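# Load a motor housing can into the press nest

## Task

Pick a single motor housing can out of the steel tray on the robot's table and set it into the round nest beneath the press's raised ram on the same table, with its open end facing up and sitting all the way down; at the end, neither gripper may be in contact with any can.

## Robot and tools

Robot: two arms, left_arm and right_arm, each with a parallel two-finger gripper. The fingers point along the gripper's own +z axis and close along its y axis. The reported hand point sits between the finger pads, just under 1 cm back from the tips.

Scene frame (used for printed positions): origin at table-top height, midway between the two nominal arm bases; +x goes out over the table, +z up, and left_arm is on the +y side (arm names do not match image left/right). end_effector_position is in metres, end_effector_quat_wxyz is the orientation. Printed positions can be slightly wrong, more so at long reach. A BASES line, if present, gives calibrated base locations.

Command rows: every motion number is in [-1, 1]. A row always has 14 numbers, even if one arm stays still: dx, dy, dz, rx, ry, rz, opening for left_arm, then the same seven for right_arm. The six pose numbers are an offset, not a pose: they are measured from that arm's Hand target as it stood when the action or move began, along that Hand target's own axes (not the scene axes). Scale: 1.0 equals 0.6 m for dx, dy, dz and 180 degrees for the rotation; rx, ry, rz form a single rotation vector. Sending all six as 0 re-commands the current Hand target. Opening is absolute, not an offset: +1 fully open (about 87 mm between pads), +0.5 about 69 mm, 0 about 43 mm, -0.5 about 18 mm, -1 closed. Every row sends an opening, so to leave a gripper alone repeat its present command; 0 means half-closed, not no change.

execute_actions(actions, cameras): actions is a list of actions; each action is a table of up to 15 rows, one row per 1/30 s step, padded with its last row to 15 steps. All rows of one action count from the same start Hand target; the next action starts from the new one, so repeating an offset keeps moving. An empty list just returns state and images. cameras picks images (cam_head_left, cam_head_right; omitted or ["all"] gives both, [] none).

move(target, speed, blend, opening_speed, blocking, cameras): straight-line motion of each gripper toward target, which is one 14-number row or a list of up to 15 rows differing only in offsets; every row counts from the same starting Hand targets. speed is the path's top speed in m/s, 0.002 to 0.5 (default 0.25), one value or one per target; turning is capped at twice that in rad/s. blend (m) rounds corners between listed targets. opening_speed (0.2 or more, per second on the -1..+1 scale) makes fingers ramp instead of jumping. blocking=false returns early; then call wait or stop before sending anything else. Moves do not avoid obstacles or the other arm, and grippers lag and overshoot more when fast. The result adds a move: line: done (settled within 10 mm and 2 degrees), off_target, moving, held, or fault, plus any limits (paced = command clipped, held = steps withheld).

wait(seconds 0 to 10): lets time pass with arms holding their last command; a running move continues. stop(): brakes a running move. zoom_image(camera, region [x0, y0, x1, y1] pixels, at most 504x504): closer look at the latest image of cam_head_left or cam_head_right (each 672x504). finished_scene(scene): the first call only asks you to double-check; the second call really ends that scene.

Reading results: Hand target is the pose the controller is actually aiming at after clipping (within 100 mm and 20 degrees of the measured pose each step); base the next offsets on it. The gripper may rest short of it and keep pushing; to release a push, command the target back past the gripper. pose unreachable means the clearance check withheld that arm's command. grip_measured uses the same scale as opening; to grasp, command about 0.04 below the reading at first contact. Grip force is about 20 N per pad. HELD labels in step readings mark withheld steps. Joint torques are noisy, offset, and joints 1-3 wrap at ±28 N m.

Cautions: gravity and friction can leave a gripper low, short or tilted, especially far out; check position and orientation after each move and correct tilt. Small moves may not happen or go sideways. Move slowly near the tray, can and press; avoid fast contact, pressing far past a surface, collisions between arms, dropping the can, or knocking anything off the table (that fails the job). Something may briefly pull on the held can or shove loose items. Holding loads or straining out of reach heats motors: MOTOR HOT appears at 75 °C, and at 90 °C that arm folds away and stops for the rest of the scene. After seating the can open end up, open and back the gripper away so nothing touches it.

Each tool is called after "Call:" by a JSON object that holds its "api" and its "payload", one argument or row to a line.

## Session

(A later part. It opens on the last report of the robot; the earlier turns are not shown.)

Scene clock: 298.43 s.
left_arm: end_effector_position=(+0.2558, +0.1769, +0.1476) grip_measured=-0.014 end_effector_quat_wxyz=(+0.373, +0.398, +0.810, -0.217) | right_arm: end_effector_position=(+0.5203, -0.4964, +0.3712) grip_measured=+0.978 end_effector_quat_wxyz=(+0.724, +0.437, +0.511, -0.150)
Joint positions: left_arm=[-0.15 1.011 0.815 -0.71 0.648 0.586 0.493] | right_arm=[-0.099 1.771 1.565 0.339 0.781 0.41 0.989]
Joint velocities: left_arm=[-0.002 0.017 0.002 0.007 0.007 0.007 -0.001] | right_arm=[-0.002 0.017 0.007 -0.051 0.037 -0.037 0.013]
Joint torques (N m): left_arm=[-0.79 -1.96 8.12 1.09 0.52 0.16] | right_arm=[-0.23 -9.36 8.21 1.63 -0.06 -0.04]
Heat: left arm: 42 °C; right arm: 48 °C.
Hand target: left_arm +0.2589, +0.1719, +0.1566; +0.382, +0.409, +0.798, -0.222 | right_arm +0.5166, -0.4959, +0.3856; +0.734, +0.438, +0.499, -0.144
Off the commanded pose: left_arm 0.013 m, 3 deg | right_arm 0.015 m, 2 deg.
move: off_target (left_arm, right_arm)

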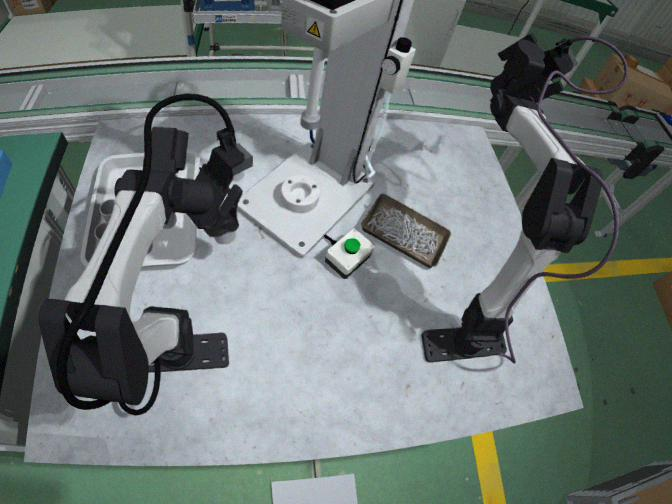

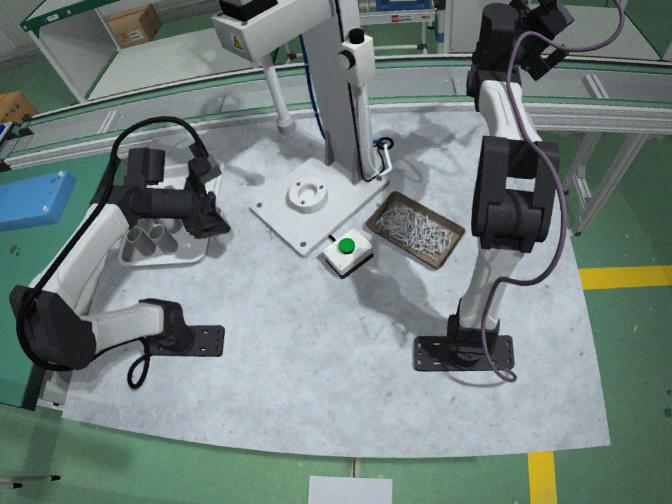

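Call:
{"api": "move", "payload": {
  "target": [-0.109,0.011,0.155,0,-0.019,0,-0.2,0,0,0,0,0,0,1],
  "speed": 0.15
}}

Call:
{"api": "zoom_image", "payload": {
  "camera": "cam_head_left",
  "region": [220, 110, 360, 250]
}}

Call:
{"api": "zoom_image", "payload": {
  "camera": "cam_head_right",
  "region": [220, 110, 360, 250]
}}

Scene clock: 309.47 s.
left_arm: end_effector_position=(+0.3147, +0.0889, +0.1332) grip_measured=-0.014 end_effector_quat_wxyz=(+0.380, +0.400, +0.799, -0.240) | right_arm: end_effector_position=(+0.5203, -0.4964, +0.3712) grip_measured=+0.978 end_effector_quat_wxyz=(+0.724, +0.437, +0.511, -0.150)
Joint positions: left_arm=[-0.44 1.322 0.889 -0.313 0.501 0.318 0.493] | right_arm=[-0.099 1.771 1.565 0.339 0.781 0.41 0.989]
Joint velocities: left_arm=[0.002 0.022 0.002 -0.037 -0.037 0.051 0.004] | right_arm=[-0.007 0.007 -0.012 0.007 -0.007 0.081 -0.024]
Joint torques (N m): left_arm=[-0.79 -4.66 9.48 1.58 0.32 -0.09] | right_arm=[-0.23 -9.36 8.21 1.62 -0.06 -0.04]
Heat: left arm: 43 °C; right arm: 48 °C.
Hand target: left_arm +0.3279, +0.0807, +0.1503; +0.406, +0.400, +0.786, -0.240 | right_arm +0.5166, -0.4959, +0.3856; +0.734, +0.438, +0.499, -0.144
Off the commanded pose: left_arm 0.024 m, 3 deg | right_arm 0.015 m, 2 deg.
move: off_target (left_arm, right_arm)

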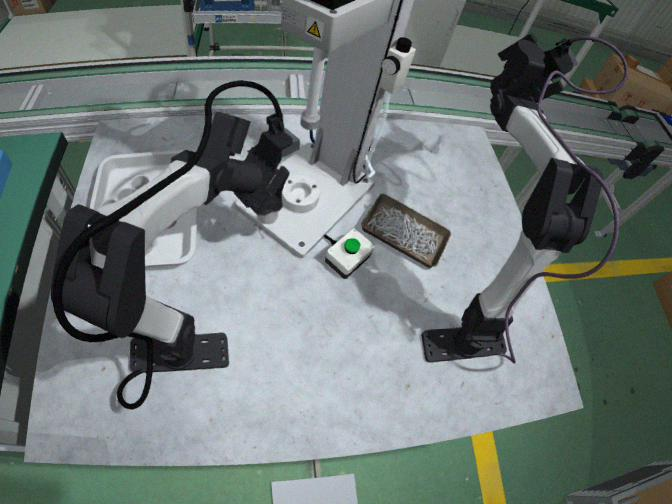

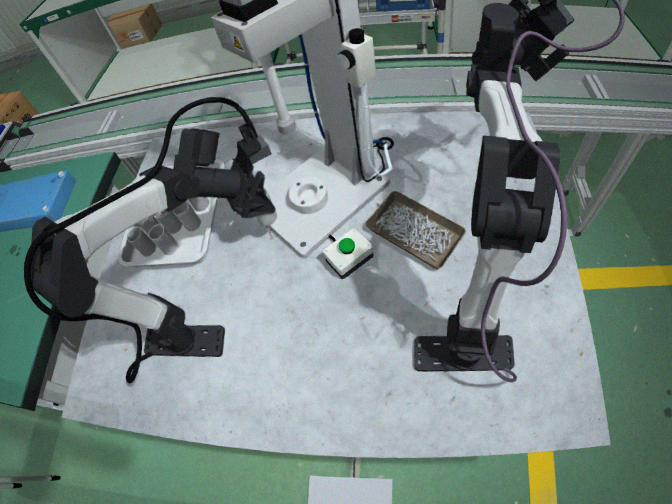

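Scaled by 3.600.

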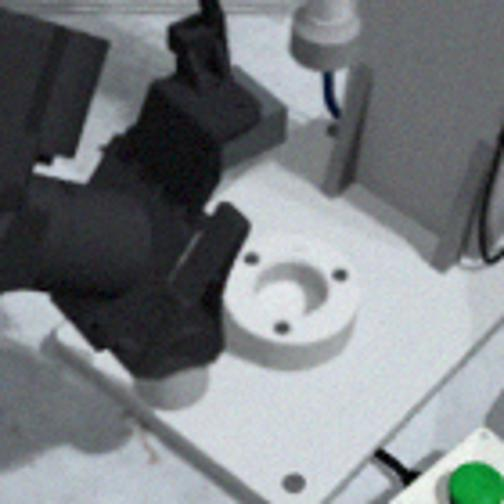

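Scaled by 3.600.

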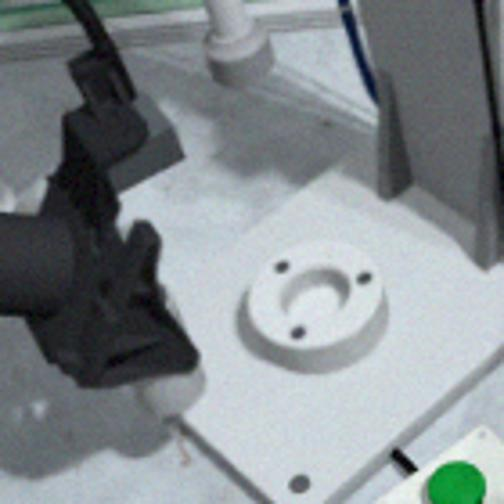

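Call:
{"api": "move", "payload": {
  "target": [-0.071,0.035,0.103,0,0,0,-0.2,0,0,0,0,0,0,1],
  "speed": 0.12
}}

Call:
{"api": "zoom_image", "payload": {
  "camera": "cam_head_left",
  "region": [230, 90, 370, 230]
}}

Call:
{"api": "zoom_image", "payload": {
  "camera": "cam_head_right",
  "region": [230, 90, 370, 230]
}}

Scene clock: 321.70 s.
left_arm: end_effector_position=(+0.3376, +0.0629, +0.1301) grip_measured=-0.013 end_effector_quat_wxyz=(+0.346, +0.412, +0.801, -0.264) | right_arm: end_effector_position=(+0.5203, -0.4964, +0.3712) grip_measured=+0.978 end_effector_quat_wxyz=(+0.724, +0.437, +0.511, -0.150)
Joint positions: left_arm=[-0.466 1.507 1.058 -0.36 0.538 0.317 0.493] | right_arm=[-0.099 1.771 1.565 0.339 0.781 0.41 0.989]
Joint velocities: left_arm=[-0.022 -0.002 0.017 -0.066 0.037 0.037 -0.011] | right_arm=[-0.002 0.007 0.017 -0.022 0.007 -0.081 -0.003]
Joint torques (N m): left_arm=[-3.96 0.69 13.79 2.53 -0.39 -0.69] | right_arm=[-0.23 -9.36 8.21 1.63 -0.06 -0.04]
Heat: left arm: 44 °C; right arm: 49 °C.
Hand target: left_arm +0.3876, +0.0304, +0.1485; +0.406, +0.400, +0.786, -0.241 | right_arm +0.5166, -0.4959, +0.3856; +0.734, +0.438, +0.499, -0.144
Off the commanded pose: left_arm 0.063 m, 8 deg | right_arm 0.015 m, 2 deg.
move: off_target (left_arm, right_arm)

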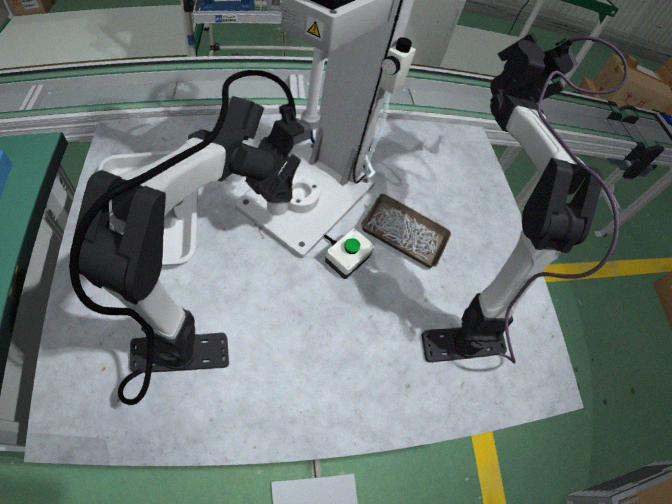

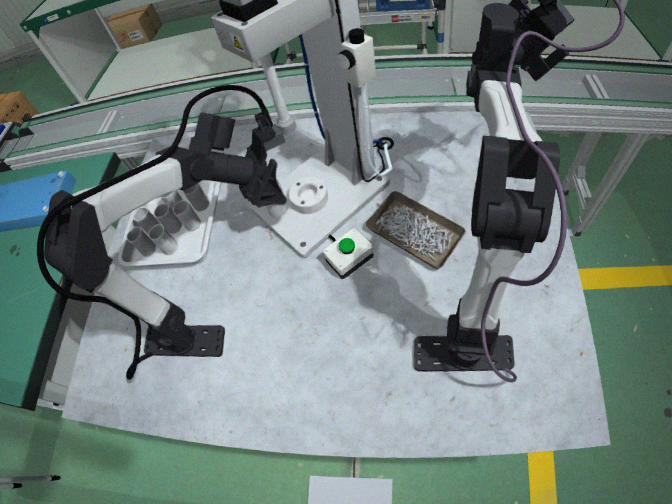

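Scaled by 3.600.

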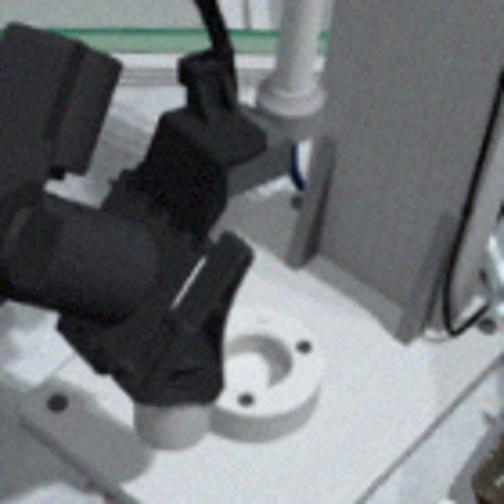

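Scaled by 3.600.

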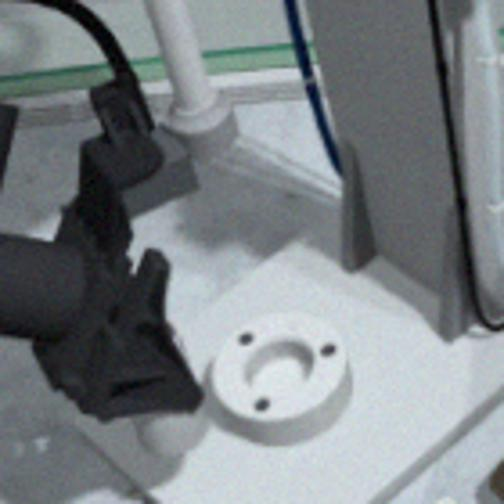

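Call:
{"api": "move", "payload": {
  "target": [0.085,-0.045,-0.135,0,0,0,-0.2,0,0,0,0,0,0,1],
  "speed": 0.15
}}

Scene clock: 324.80 s.
left_arm: end_effector_position=(+0.3131, +0.0939, +0.1491) grip_measured=-0.013 end_effector_quat_wxyz=(+0.397, +0.396, +0.794, -0.237) | right_arm: end_effector_position=(+0.5203, -0.4964, +0.3712) grip_measured=+0.978 end_effector_quat_wxyz=(+0.724, +0.437, +0.511, -0.150)
Joint positions: left_arm=[-0.43 1.271 0.897 -0.338 0.499 0.316 0.493] | right_arm=[-0.099 1.771 1.565 0.339 0.781 0.41 0.989]
Joint velocities: left_arm=[0.017 -0.007 -0.002 -0.022 -0.007 -0.007 0.001] | right_arm=[0.002 0.007 -0.022 0.007 -0.081 0.007 0.003]
Joint torques (N m): left_arm=[0.58 -7.05 5.81 1.36 0.43 0.17] | right_arm=[-0.23 -9.36 8.21 1.63 -0.06 -0.04]
Heat: left arm: 45 °C; right arm: 49 °C.
Hand target: left_arm +0.3114, +0.0944, +0.1548; +0.406, +0.400, +0.786, -0.239 | right_arm +0.5166, -0.4959, +0.3856; +0.734, +0.438, +0.499, -0.144
Off the commanded pose: left_arm 0.004 m, 2 deg | right_arm 0.015 m, 2 deg.
move: off_target (right_arm)

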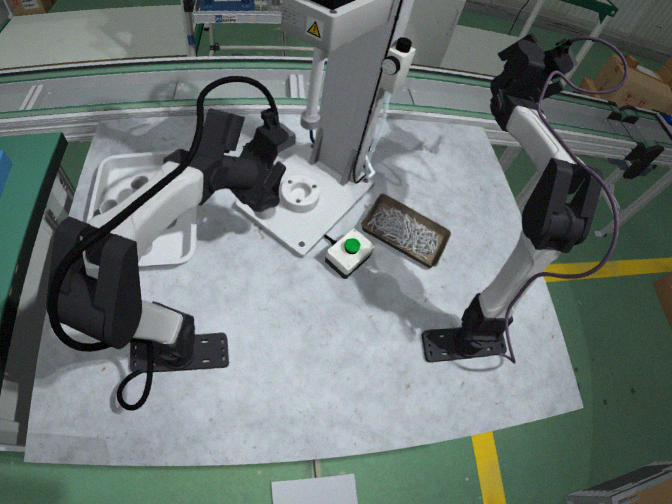

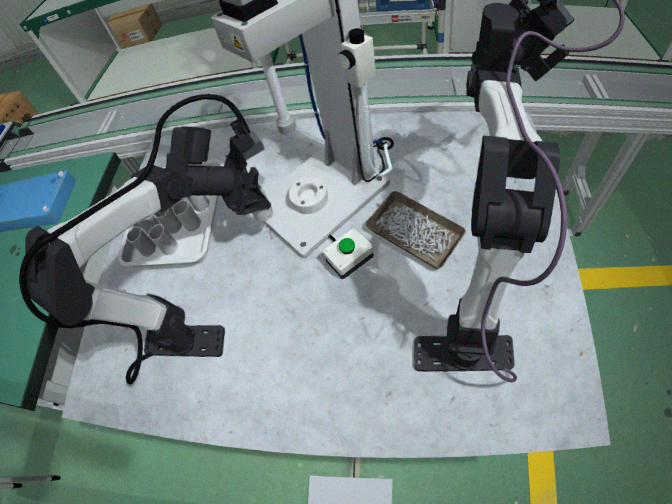

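Call:
{"api": "move", "payload": {
  "target": [0.1685,-0.0905,-0.078,0,0,0,-0.2,0,0,0,0,0,0,1]
}}

Call:
{"api": "zoom_image", "payload": {
  "camera": "cam_head_right",
  "region": [180, 160, 320, 300]
}}

Call:
{"api": "zoom_image", "payload": {
  "camera": "cam_head_left",
  "region": [180, 160, 320, 300]
}}

Scene clock: 335.47 s.
left_arm: end_effector_position=(+0.2090, +0.1426, +0.0994) grip_measured=-0.013 end_effector_quat_wxyz=(+0.399, +0.397, +0.792, -0.235) | right_arm: end_effector_position=(+0.5203, -0.4964, +0.3712) grip_measured=+0.978 end_effector_quat_wxyz=(+0.724, +0.437, +0.511, -0.150)
Joint positions: left_arm=[-0.38 0.741 0.465 -0.449 0.535 0.356 0.493] | right_arm=[-0.099 1.771 1.565 0.339 0.781 0.41 0.989]
Joint velocities: left_arm=[-0.002 -0.012 -0.002 -0.022 0.007 -0.037 0.004] | right_arm=[-0.002 -0.022 0.002 -0.007 0.037 -0.066 0.008]
Joint torques (N m): left_arm=[0.59 -1.55 6.27 1.38 0.41 0.21] | right_arm=[-0.21 -9.35 8.21 1.63 -0.06 -0.04]
Heat: left arm: 45 °C; right arm: 49 °C.
Hand target: left_arm +0.2092, +0.1418, +0.1023; +0.406, +0.401, +0.786, -0.238 | right_arm +0.5166, -0.4959, +0.3856; +0.734, +0.438, +0.499, -0.144
Off the commanded pose: left_arm 0.003 m, 1 deg | right_arm 0.015 m, 2 deg.
move: off_target (right_arm)

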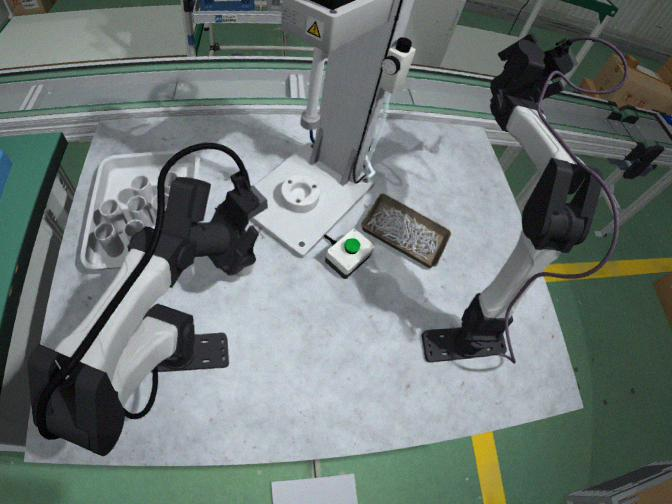

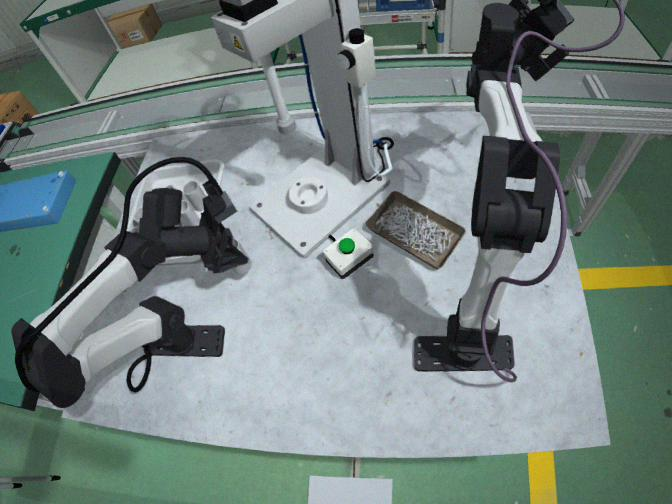

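Scaled by 3.600.

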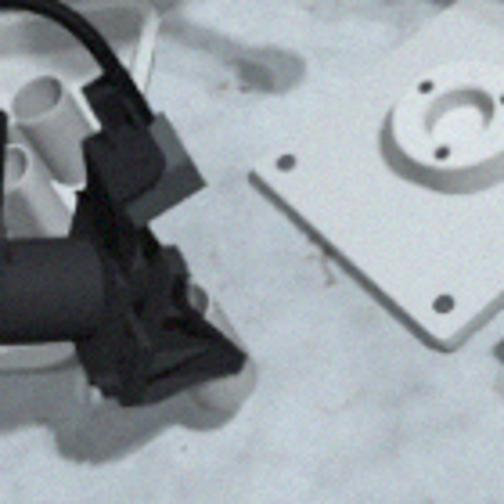

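Scaled by 3.600.

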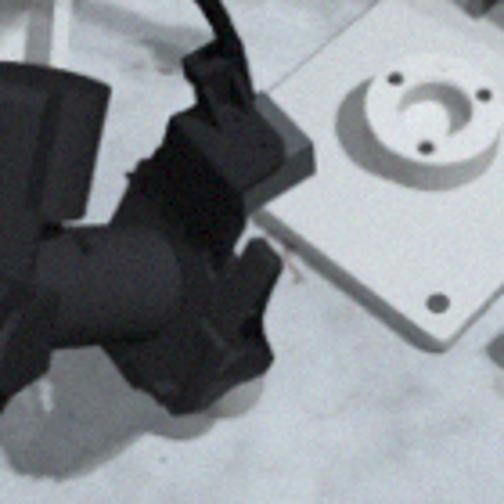

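Call:
{"api": "move", "payload": {
  "target": [0.0553,0.0035,0.037,0,0,0,-0.2,0,0,0,0,0,0,1],
  "speed": 0.06
}}

Call:
{"api": "zoom_image", "payload": {
  "camera": "cam_head_right",
  "region": [180, 200, 300, 320]
}}

Call:
{"api": "zoom_image", "payload": {
  "camera": "cam_head_left",
  "region": [180, 200, 300, 320]
}}

Scene clock: 341.03 s.
left_arm: end_effector_position=(+0.2060, +0.1445, +0.0614) grip_measured=-0.013 end_effector_quat_wxyz=(+0.397, +0.397, +0.793, -0.235) | right_arm: end_effector_position=(+0.5203, -0.4964, +0.3712) grip_measured=+0.978 end_effector_quat_wxyz=(+0.724, +0.437, +0.511, -0.150)
Joint positions: left_arm=[-0.372 0.754 0.32 -0.3 0.541 0.363 0.493] | right_arm=[-0.099 1.771 1.565 0.339 0.781 0.41 0.989]
Joint velocities: left_arm=[-0.027 -0.007 -0.012 0.007 -0.022 0.007 -0.009] | right_arm=[-0.007 -0.002 -0.012 0.022 0.051 -0.066 0.008]
Joint torques (N m): left_arm=[0.49 -0.18 5.6 1.58 0.45 0.12] | right_arm=[-0.23 -9.36 8.21 1.63 -0.06 -0.04]
Heat: left arm: 44 °C; right arm: 49 °C.
Hand target: left_arm +0.2091, +0.1425, +0.0624; +0.406, +0.401, +0.786, -0.238 | right_arm +0.5166, -0.4959, +0.3856; +0.734, +0.438, +0.499, -0.144
Off the commanded pose: left_arm 0.004 m, 1 deg | right_arm 0.015 m, 2 deg.
move: off_target (right_arm)

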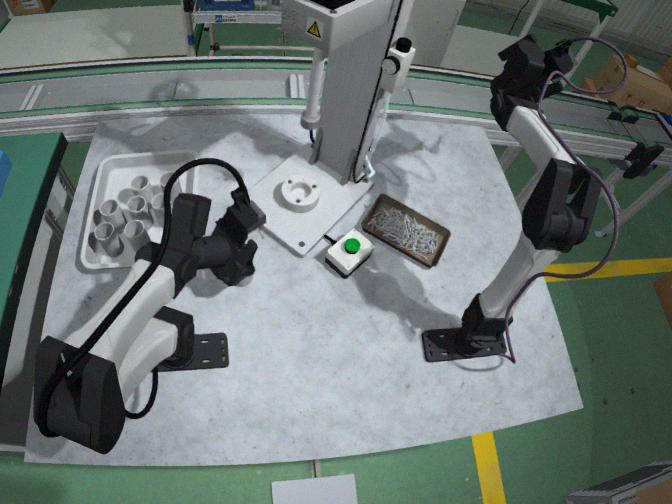

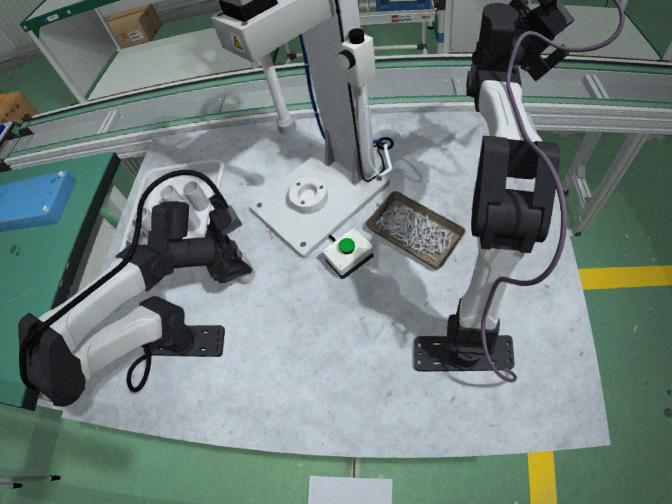

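Scaled by 4.200.

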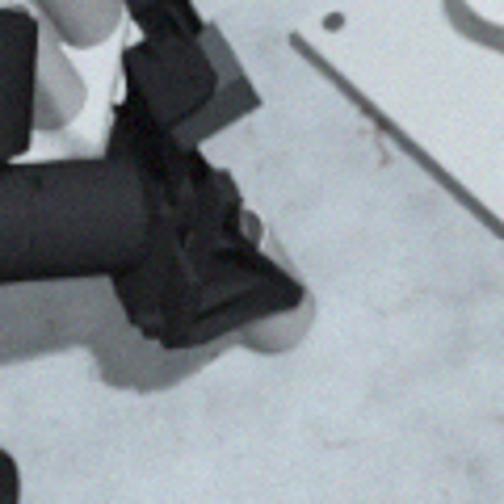

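Scaled by 4.200.

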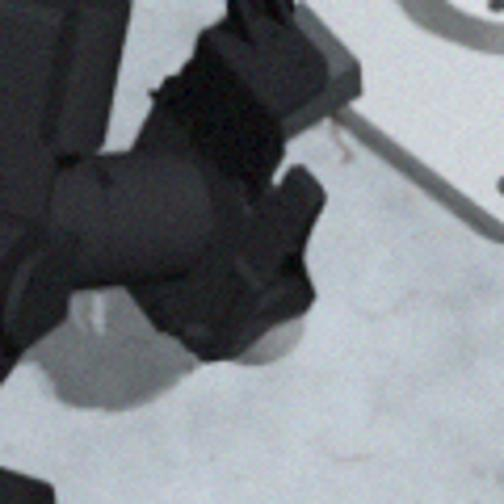

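Call:
{"api": "move", "payload": {
  "target": [0.0097,0.0006,0.0065,0,0,0,-0.2,0,0,0,0,0,0,1],
  "speed": 0.04,
  "cameras": []
}}

Call:
{"api": "move", "payload": {
  "target": [0.0069,0.0004,0.0046,0,0,0,-0.2,0,0,0,0,0,0,1],
  "speed": 0.04,
  "cameras": []
}}

Call:
{"api": "move", "payload": {
  "target": [0.0055,0.0003,0.0037,0,0,0,-0.2,0,0,0,0,0,0,1],
  "speed": 0.04
}}

Call:
{"api": "zoom_image", "payload": {
  "camera": "cam_head_right",
  "region": [180, 200, 300, 320]
}}

Scene clock: 345.87 s.
left_arm: end_effector_position=(+0.2073, +0.1423, +0.0584) grip_measured=-0.013 end_effector_quat_wxyz=(+0.403, +0.399, +0.788, -0.239) | right_arm: end_effector_position=(+0.5203, -0.4964, +0.3712) grip_measured=+0.978 end_effector_quat_wxyz=(+0.724, +0.437, +0.511, -0.150)
Joint positions: left_arm=[-0.372 0.761 0.299 -0.256 0.551 0.363 0.493] | right_arm=[-0.099 1.771 1.565 0.339 0.781 0.41 0.989]
Joint velocities: left_arm=[0.012 0.017 -0.002 0.037 -0.139 -0.022 -0.011] | right_arm=[-0.017 0.012 0.007 0.007 -0.022 -0.095 0.029]
Joint torques (N m): left_arm=[0.53 0.13 5.14 1.58 0.36 0.14] | right_arm=[-0.23 -9.36 8.21 1.63 -0.06 -0.03]
Heat: left arm: 44 °C; right arm: 49 °C.
Hand target: left_arm +0.2091, +0.1426, +0.0553; +0.406, +0.401, +0.786, -0.238 | right_arm +0.5166, -0.4959, +0.3856; +0.734, +0.438, +0.499, -0.144
Off the commanded pose: left_arm 0.004 m, 0 deg | right_arm 0.015 m, 2 deg.
move: off_target (right_arm)
No camera images: "cameras" was empty.

Scene clock: 346.83 s.
left_arm: end_effector_position=(+0.2091, +0.1396, +0.0584) grip_measured=-0.013 end_effector_quat_wxyz=(+0.411, +0.402, +0.781, -0.243) | right_arm: end_effector_position=(+0.5203, -0.4964, +0.3712) grip_measured=+0.978 end_effector_quat_wxyz=(+0.724, +0.437, +0.511, -0.150)
Joint positions: left_arm=[-0.372 0.765 0.284 -0.218 0.564 0.363 0.493] | right_arm=[-0.099 1.771 1.565 0.339 0.781 0.41 0.989]
Joint velocities: left_arm=[0.002 -0.012 0.002 -0.037 -0.007 -0.007 -0.004] | right_arm=[-0.017 0.002 -0.002 -0.022 -0.022 -0.037 0.024]
Joint torques (N m): left_arm=[0.72 0.42 4.94 1.42 0.25 0.16] | right_arm=[-0.23 -9.36 8.2 1.63 -0.06 -0.04]
Heat: left arm: 44 °C; right arm: 49 °C.
Hand target: left_arm +0.2090, +0.1427, +0.0503; +0.406, +0.401, +0.786, -0.238 | right_arm +0.5166, -0.4959, +0.3856; +0.734, +0.438, +0.499, -0.144
Off the commanded pose: left_arm 0.009 m, 1 deg | right_arm 0.015 m, 2 deg.
move: off_target (right_arm)
No camera images: "cameras" was empty.

Scene clock: 347.70 s.
left_arm: end_effector_position=(+0.2102, +0.1380, +0.0577) grip_measured=-0.013 end_effector_quat_wxyz=(+0.416, +0.404, +0.777, -0.246) | right_arm: end_effector_position=(+0.5203, -0.4964, +0.3712) grip_measured=+0.978 end_effector_quat_wxyz=(+0.724, +0.437, +0.511, -0.150)
Joint positions: left_arm=[-0.372 0.771 0.274 -0.191 0.572 0.363 0.493] | right_arm=[-0.099 1.771 1.565 0.339 0.781 0.41 0.989]
Joint velocities: left_arm=[-0.017 0.017 -0.022 0.007 -0.022 -0.037 -0.004] | right_arm=[-0.007 0.002 -0.017 0.007 -0.022 -0.095 -0.008]
Joint torques (N m): left_arm=[0.69 0.73 4.46 1.38 0.19 0.15] | right_arm=[-0.23 -9.36 8.21 1.63 -0.06 -0.04]
Heat: left arm: 44 °C; right arm: 49 °C.
Hand target: left_arm +0.2090, +0.1427, +0.0462; +0.406, +0.401, +0.786, -0.238 | right_arm +0.5166, -0.4959, +0.3856; +0.734, +0.438, +0.499, -0.144
Off the commanded pose: left_arm 0.012 m, 2 deg | right_arm 0.015 m, 2 deg.
move: off_target (left_arm, right_arm)

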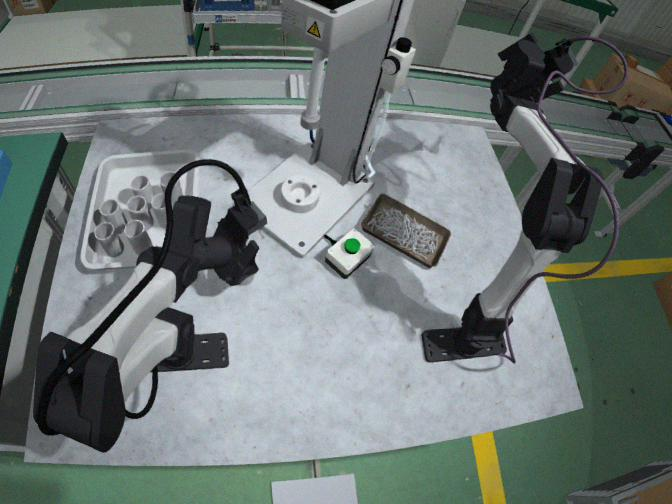

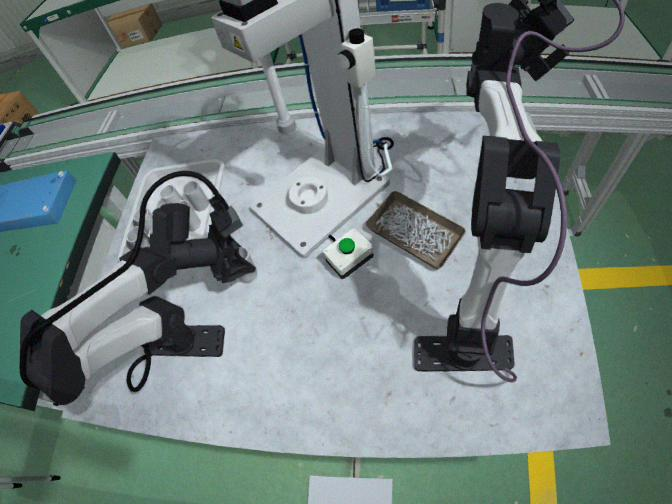

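Scaled by 4.200.

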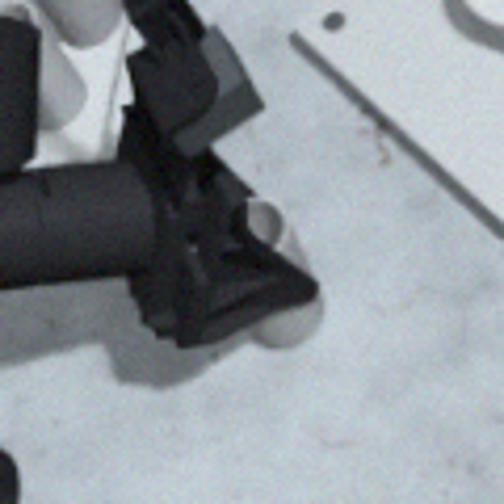

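Call:
{"api": "move", "payload": {
  "target": [-0.0125,-0.0007,-0.0085,0,0,0,-0.2,0,0,0,0,0,0,1],
  "speed": 0.06,
  "cameras": []
}}

Call:
{"api": "move", "payload": {
  "target": [0,0,0,0,0,0,0.45,0,0,0,0,0,0,1],
  "opening_speed": 0.5
}}

Call:
{"api": "zoom_image", "payload": {
  "camera": "cam_head_right",
  "region": [180, 200, 300, 320]
}}

Scene clock: 353.97 s.
left_arm: end_effector_position=(+0.2099, +0.1381, +0.0574) grip_measured=-0.013 end_effector_quat_wxyz=(+0.415, +0.404, +0.777, -0.246) | right_arm: end_effector_position=(+0.5203, -0.4964, +0.3712) grip_measured=+0.978 end_effector_quat_wxyz=(+0.724, +0.437, +0.511, -0.150)
Joint positions: left_arm=[-0.372 0.771 0.274 -0.193 0.572 0.363 0.493] | right_arm=[-0.099 1.771 1.565 0.339 0.781 0.41 0.989]
Joint velocities: left_arm=[-0.017 0.002 0.007 0.022 -0.022 0.037 -0.011] | right_arm=[-0.007 -0.012 -0.022 -0.007 -0.007 -0.037 -0.018]
Joint torques (N m): left_arm=[0.51 -0.62 7.08 0.97 0.14 0.11] | right_arm=[-0.21 -9.35 8.21 1.63 -0.06 -0.04]
Heat: left arm: 43 °C; right arm: 49 °C.
Hand target: left_arm +0.2090, +0.1427, +0.0553; +0.406, +0.401, +0.786, -0.238 | right_arm +0.5166, -0.4959, +0.3856; +0.734, +0.438, +0.499, -0.144
Off the commanded pose: left_arm 0.005 m, 2 deg | right_arm 0.015 m, 2 deg.
move: off_target (right_arm)
No camera images: "cameras" was empty.

Scene clock: 355.47 s.
left_arm: end_effector_position=(+0.2061, +0.1404, +0.0530) grip_measured=+0.450 end_effector_quat_wxyz=(+0.403, +0.401, +0.785, -0.245) | right_arm: end_effector_position=(+0.5203, -0.4964, +0.3712) grip_measured=+0.978 end_effector_quat_wxyz=(+0.724, +0.437, +0.511, -0.150)
Joint positions: left_arm=[-0.372 0.772 0.274 -0.219 0.566 0.363 0.725] | right_arm=[-0.099 1.771 1.565 0.339 0.781 0.41 0.989]
Joint velocities: left_arm=[0.007 -0.022 -0.012 0.022 -0.007 0.051 -0.004] | right_arm=[-0.007 0.002 -0.012 0.051 -0.007 -0.007 -0.018]
Joint torques (N m): left_arm=[0.5 -0.91 7.08 1.2 0.21 0.17] | right_arm=[-0.21 -9.36 8.23 1.63 -0.06 -0.04]
Heat: left arm: 43 °C; right arm: 49 °C.
Hand target: left_arm +0.2090, +0.1427, +0.0553; +0.406, +0.401, +0.786, -0.238 | right_arm +0.5166, -0.4959, +0.3856; +0.734, +0.438, +0.499, -0.144
Off the commanded pose: left_arm 0.004 m, 1 deg | right_arm 0.015 m, 2 deg.
move: off_target (right_arm)

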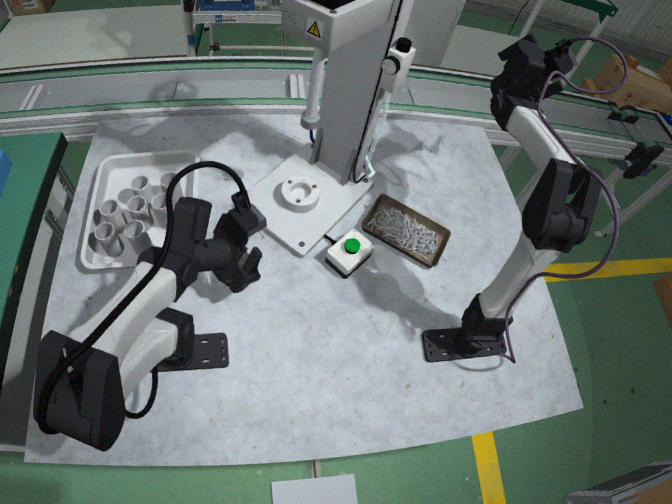

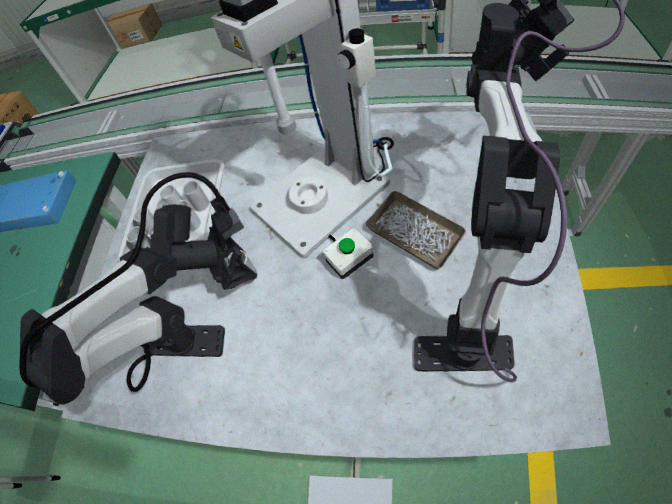

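Scaled by 4.200.

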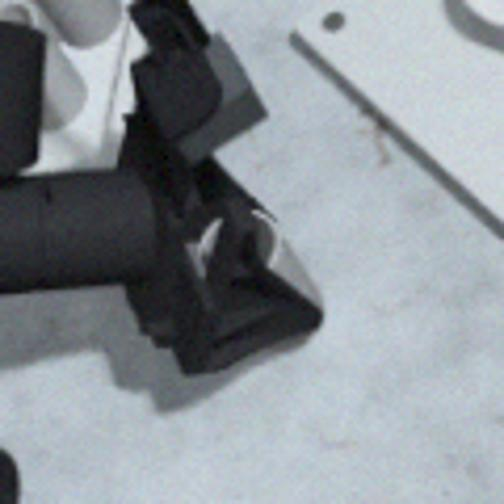

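Call:
{"api": "execute_actions", "payload": {
  "actions": []
}}

Call:
{"api": "zoom_image", "payload": {
  "camera": "cam_head_left",
  "region": [120, 100, 420, 400]
}}

Scene clock: 369.90 s.
left_arm: end_effector_position=(+0.2060, +0.1404, +0.0529) grip_measured=+0.450 end_effector_quat_wxyz=(+0.403, +0.401, +0.785, -0.245) | right_arm: end_effector_position=(+0.5203, -0.4964, +0.3712) grip_measured=+0.978 end_effector_quat_wxyz=(+0.724, +0.437, +0.511, -0.150)
Joint positions: left_arm=[-0.372 0.772 0.274 -0.219 0.566 0.363 0.725] | right_arm=[-0.099 1.771 1.565 0.339 0.781 0.41 0.989]
Joint velocities: left_arm=[0.022 0.002 -0.022 -0.007 -0.037 0.051 0.001] | right_arm=[-0.002 -0.012 0.002 -0.037 0.007 0.037 -0.003]
Joint torques (N m): left_arm=[0.65 -0.85 7.06 1.19 0.22 0.12] | right_arm=[-0.23 -9.36 8.21 1.63 -0.06 -0.04]
Heat: left arm: 44 °C; right arm: 49 °C.
Hand target: left_arm +0.2090, +0.1427, +0.0553; +0.406, +0.401, +0.786, -0.238 | right_arm +0.5166, -0.4959, +0.3856; +0.734, +0.438, +0.499, -0.144
Tool commands: left_gripper/opening=+0.45 right_gripper/opening=+1.0
Off the commanded pose: left_arm 0.004 m, 1 deg | right_arm 0.015 m, 2 deg.

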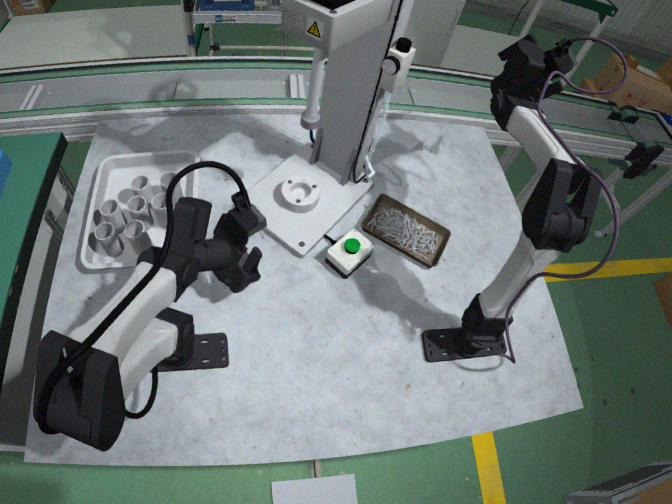

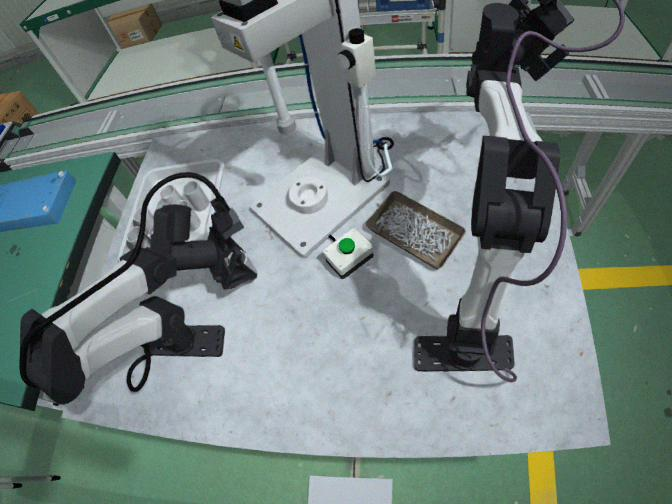

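Scaled by 1.680.

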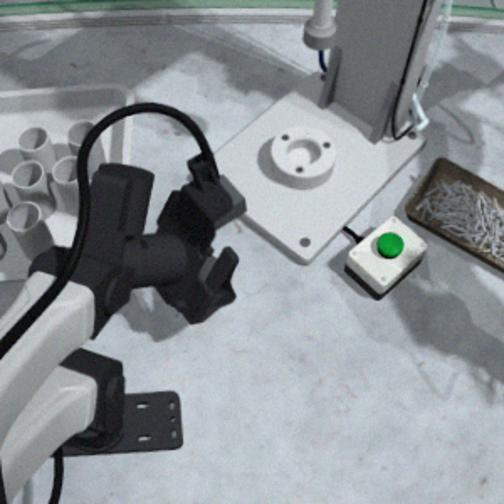

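Call:
{"api": "move", "payload": {
  "target": [-0.0055,0,-0.0037,0,-0.128,0,0.45,0,0,0,0,0,0,1],
  "speed": 0.12
}}

Call:
{"api": "zoom_image", "payload": {
  "camera": "cam_head_left",
  "region": [150, 170, 310, 310]
}}

Call:
{"api": "zoom_image", "payload": {
  "camera": "cam_head_right",
  "region": [150, 170, 310, 310]
}}

Scene clock: 379.13 s.
left_arm: end_effector_position=(+0.2086, +0.1448, +0.0616) grip_measured=+0.450 end_effector_quat_wxyz=(+0.524, +0.368, +0.705, -0.304) | right_arm: end_effector_position=(+0.5203, -0.4964, +0.3712) grip_measured=+0.978 end_effector_quat_wxyz=(+0.724, +0.437, +0.511, -0.150)
Joint positions: left_arm=[-0.132 0.575 0.021 0.123 0.881 0.296 0.725] | right_arm=[-0.099 1.771 1.565 0.339 0.781 0.41 0.989]
Joint velocities: left_arm=[-0.012 -0.002 -0.012 -0.007 -0.007 0.007 -0.012] | right_arm=[0.002 -0.017 -0.007 -0.066 -0.007 -0.022 -0.003]
Joint torques (N m): left_arm=[0.65 1.33 5.48 1.53 0.42 0.01] | right_arm=[-0.23 -9.36 8.21 1.63 -0.06 -0.04]
Heat: left arm: 44 °C; right arm: 49 °C.
Hand target: left_arm +0.2078, +0.1447, +0.0592; +0.553, +0.350, +0.690, -0.310 | right_arm +0.5166, -0.4959, +0.3856; +0.734, +0.438, +0.499, -0.144
Off the commanded pose: left_arm 0.003 m, 5 deg | right_arm 0.015 m, 2 deg.
joint sent to its limit (left arm) — joint 3 (elbow), lower limit, where the elbow is as bent as it goes. The joint targets are off in orientation, not in position.
move: off_target (left_arm, right_arm)

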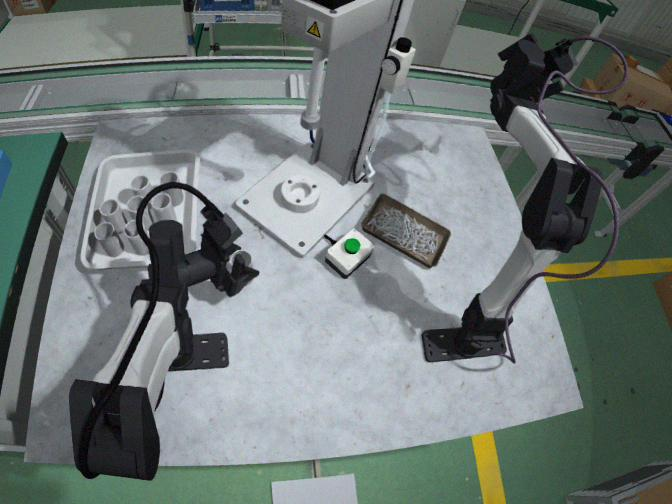

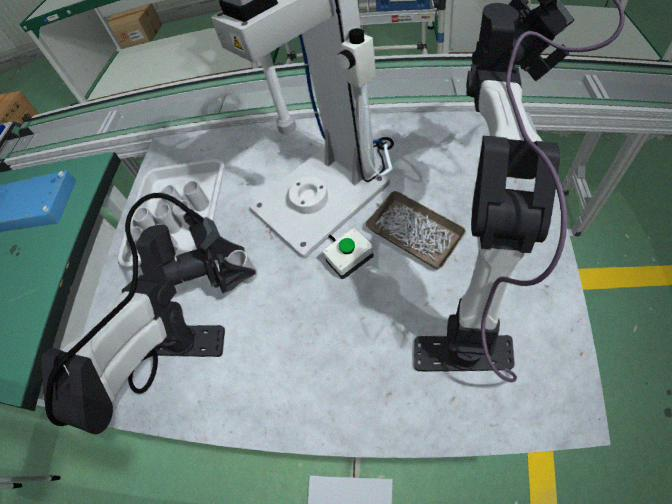

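Scaled by 3.150.

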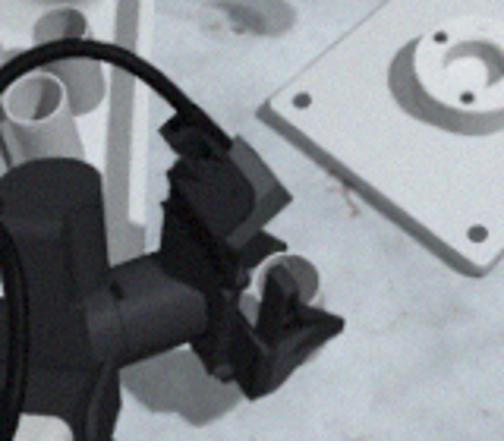

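Scaled by 3.150.

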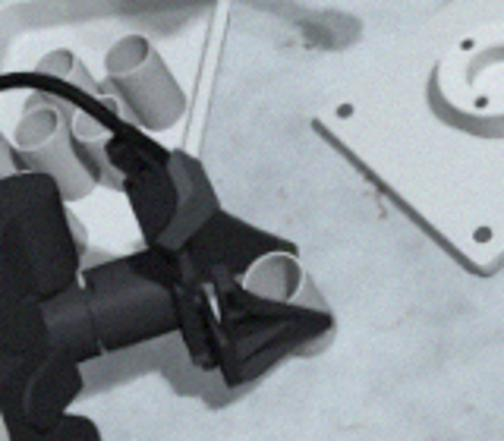

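Call:
{"api": "move", "payload": {
  "target": [0,0,0,0.0072,0.023,0.001,-0.2,0,0,0,0,0,0,1],
  "speed": 0.1,
  "opening_speed": 0.6
}}

Call:
{"api": "zoom_image", "payload": {
  "camera": "cam_head_right",
  "region": [150, 170, 310, 310]
}}

Scene clock: 384.33 s.
left_arm: end_effector_position=(+0.2084, +0.1446, +0.0617) grip_measured=-0.014 end_effector_quat_wxyz=(+0.524, +0.369, +0.705, -0.305) | right_arm: end_effector_position=(+0.5203, -0.4964, +0.3712) grip_measured=+0.978 end_effector_quat_wxyz=(+0.724, +0.437, +0.511, -0.150)
Joint positions: left_arm=[-0.132 0.575 0.021 0.124 0.883 0.296 0.493] | right_arm=[-0.099 1.771 1.565 0.339 0.781 0.41 0.989]
Joint velocities: left_arm=[0.007 -0.002 0.007 0.007 0.022 -0.066 -0.006] | right_arm=[-0.007 -0.007 0.002 -0.007 -0.007 0.022 -0.029]
Joint torques (N m): left_arm=[-0.2 0.62 5.49 1.47 0.28 0.05] | right_arm=[-0.21 -9.36 8.21 1.63 -0.06 -0.04]
Heat: left arm: 43 °C; right arm: 49 °C.
Hand target: left_arm +0.2078, +0.1446, +0.0592; +0.524, +0.368, +0.705, -0.304 | right_arm +0.5166, -0.4959, +0.3856; +0.734, +0.438, +0.499, -0.144
Off the commanded pose: left_arm 0.003 m, 0 deg | right_arm 0.015 m, 2 deg.
joint sent to its limit (left arm) — joint 3 (elbow), lower limit, where the elbow is as bent as it goes. The joint targets still meet the commanded pose.
move: off_target (right_arm)

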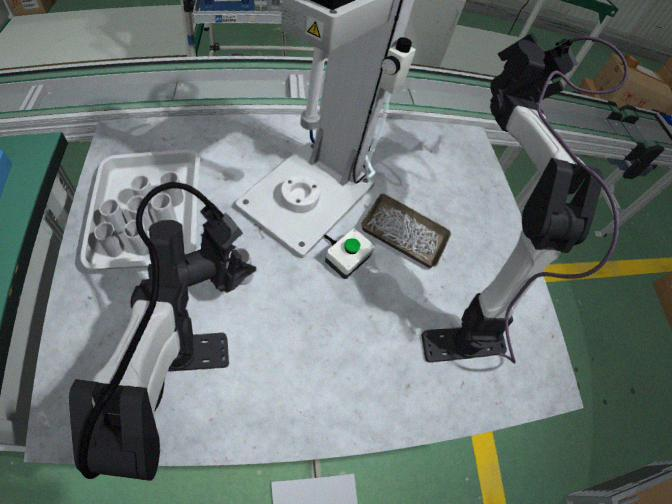

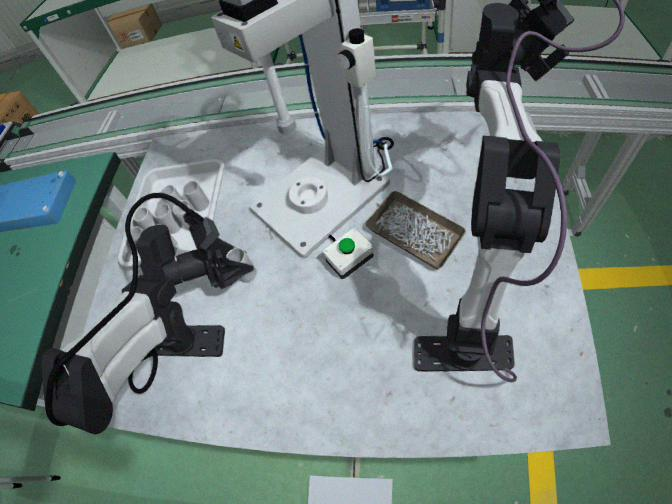

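Scaled by 3.150.

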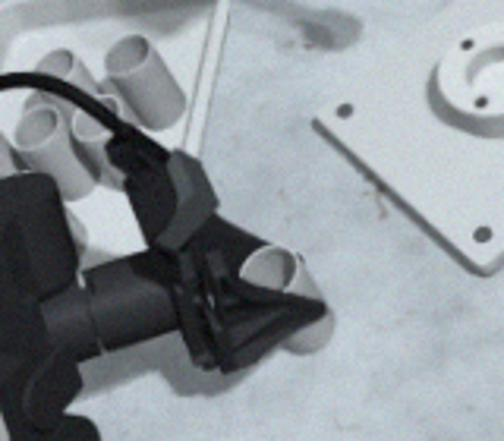

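Call:
{"api": "move", "payload": {
  "target": [
    [-0.0833,0.0104,-0.0135,0,0,0,-0.2,0,0,0,0,0,0,1],
    [-0.219,0.0797,0.0913,0,0,0,-0.2,0,0,0,0,0,0,1]
  ],
  "speed": 0.12,
  "blend": 0.02
}}

Call:
{"api": "zoom_image", "payload": {
  "camera": "cam_head_left",
  "region": [210, 130, 370, 270]
}}

Call:
{"api": "zoom_image", "payload": {
  "camera": "cam_head_right",
  "region": [210, 130, 370, 270]
}}

Scene clock: 391.30 s.
left_arm: end_effector_position=(+0.2908, +0.1039, +0.1482) grip_measured=-0.014 end_effector_quat_wxyz=(+0.501, +0.363, +0.722, -0.310) | right_arm: end_effector_position=(+0.5203, -0.4964, +0.3712) grip_measured=+0.978 end_effector_quat_wxyz=(+0.724, +0.437, +0.511, -0.150)
Joint positions: left_arm=[-0.308 1.055 0.526 0.111 0.72 0.197 0.493] | right_arm=[-0.099 1.771 1.565 0.339 0.781 0.41 0.989]
Joint velocities: left_arm=[0.007 0.002 0.007 0.051 -0.037 0.007 -0.009] | right_arm=[-0.002 -0.007 0.007 0.066 0.022 -0.037 0.003]
Joint torques (N m): left_arm=[-0.59 -2.55 9.26 1.77 0.2 -0.08] | right_arm=[-0.21 -9.36 8.21 1.63 -0.06 -0.04]
Heat: left arm: 43 °C; right arm: 49 °C.
Hand target: left_arm +0.3018, +0.0985, +0.1679; +0.525, +0.366, +0.704, -0.307 | right_arm +0.5166, -0.4959, +0.3856; +0.734, +0.438, +0.499, -0.144
Off the commanded pose: left_arm 0.023 m, 3 deg | right_arm 0.015 m, 2 deg.
move: off_target (left_arm, right_arm)

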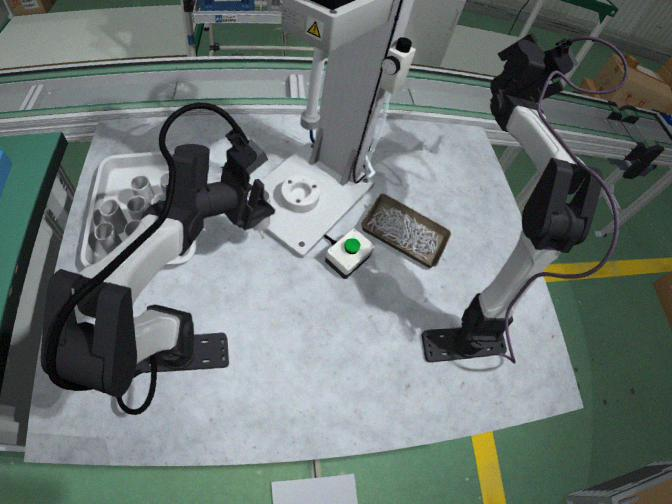

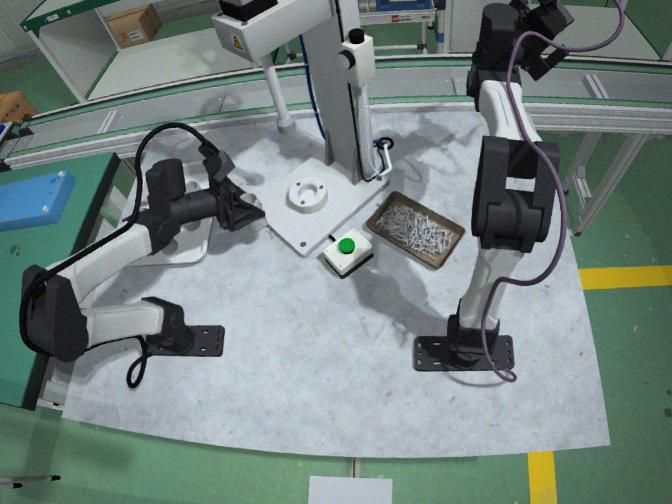

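Scaled by 3.150.

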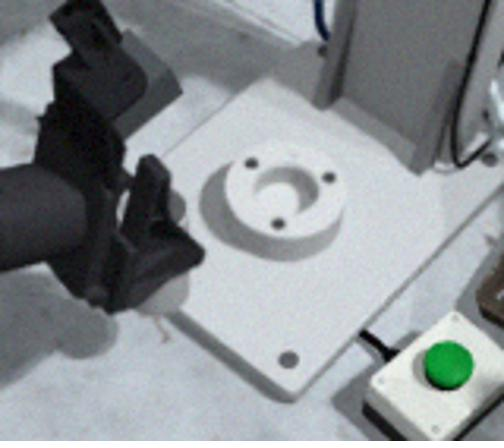

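Scaled by 3.150.

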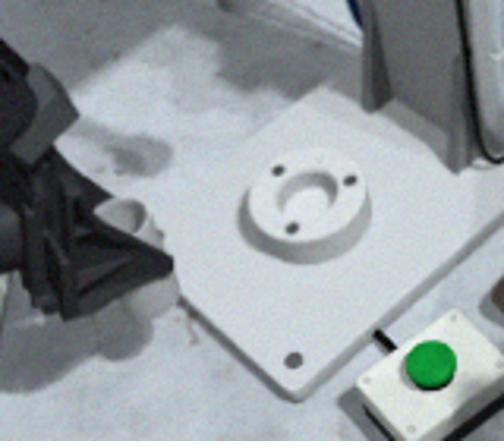

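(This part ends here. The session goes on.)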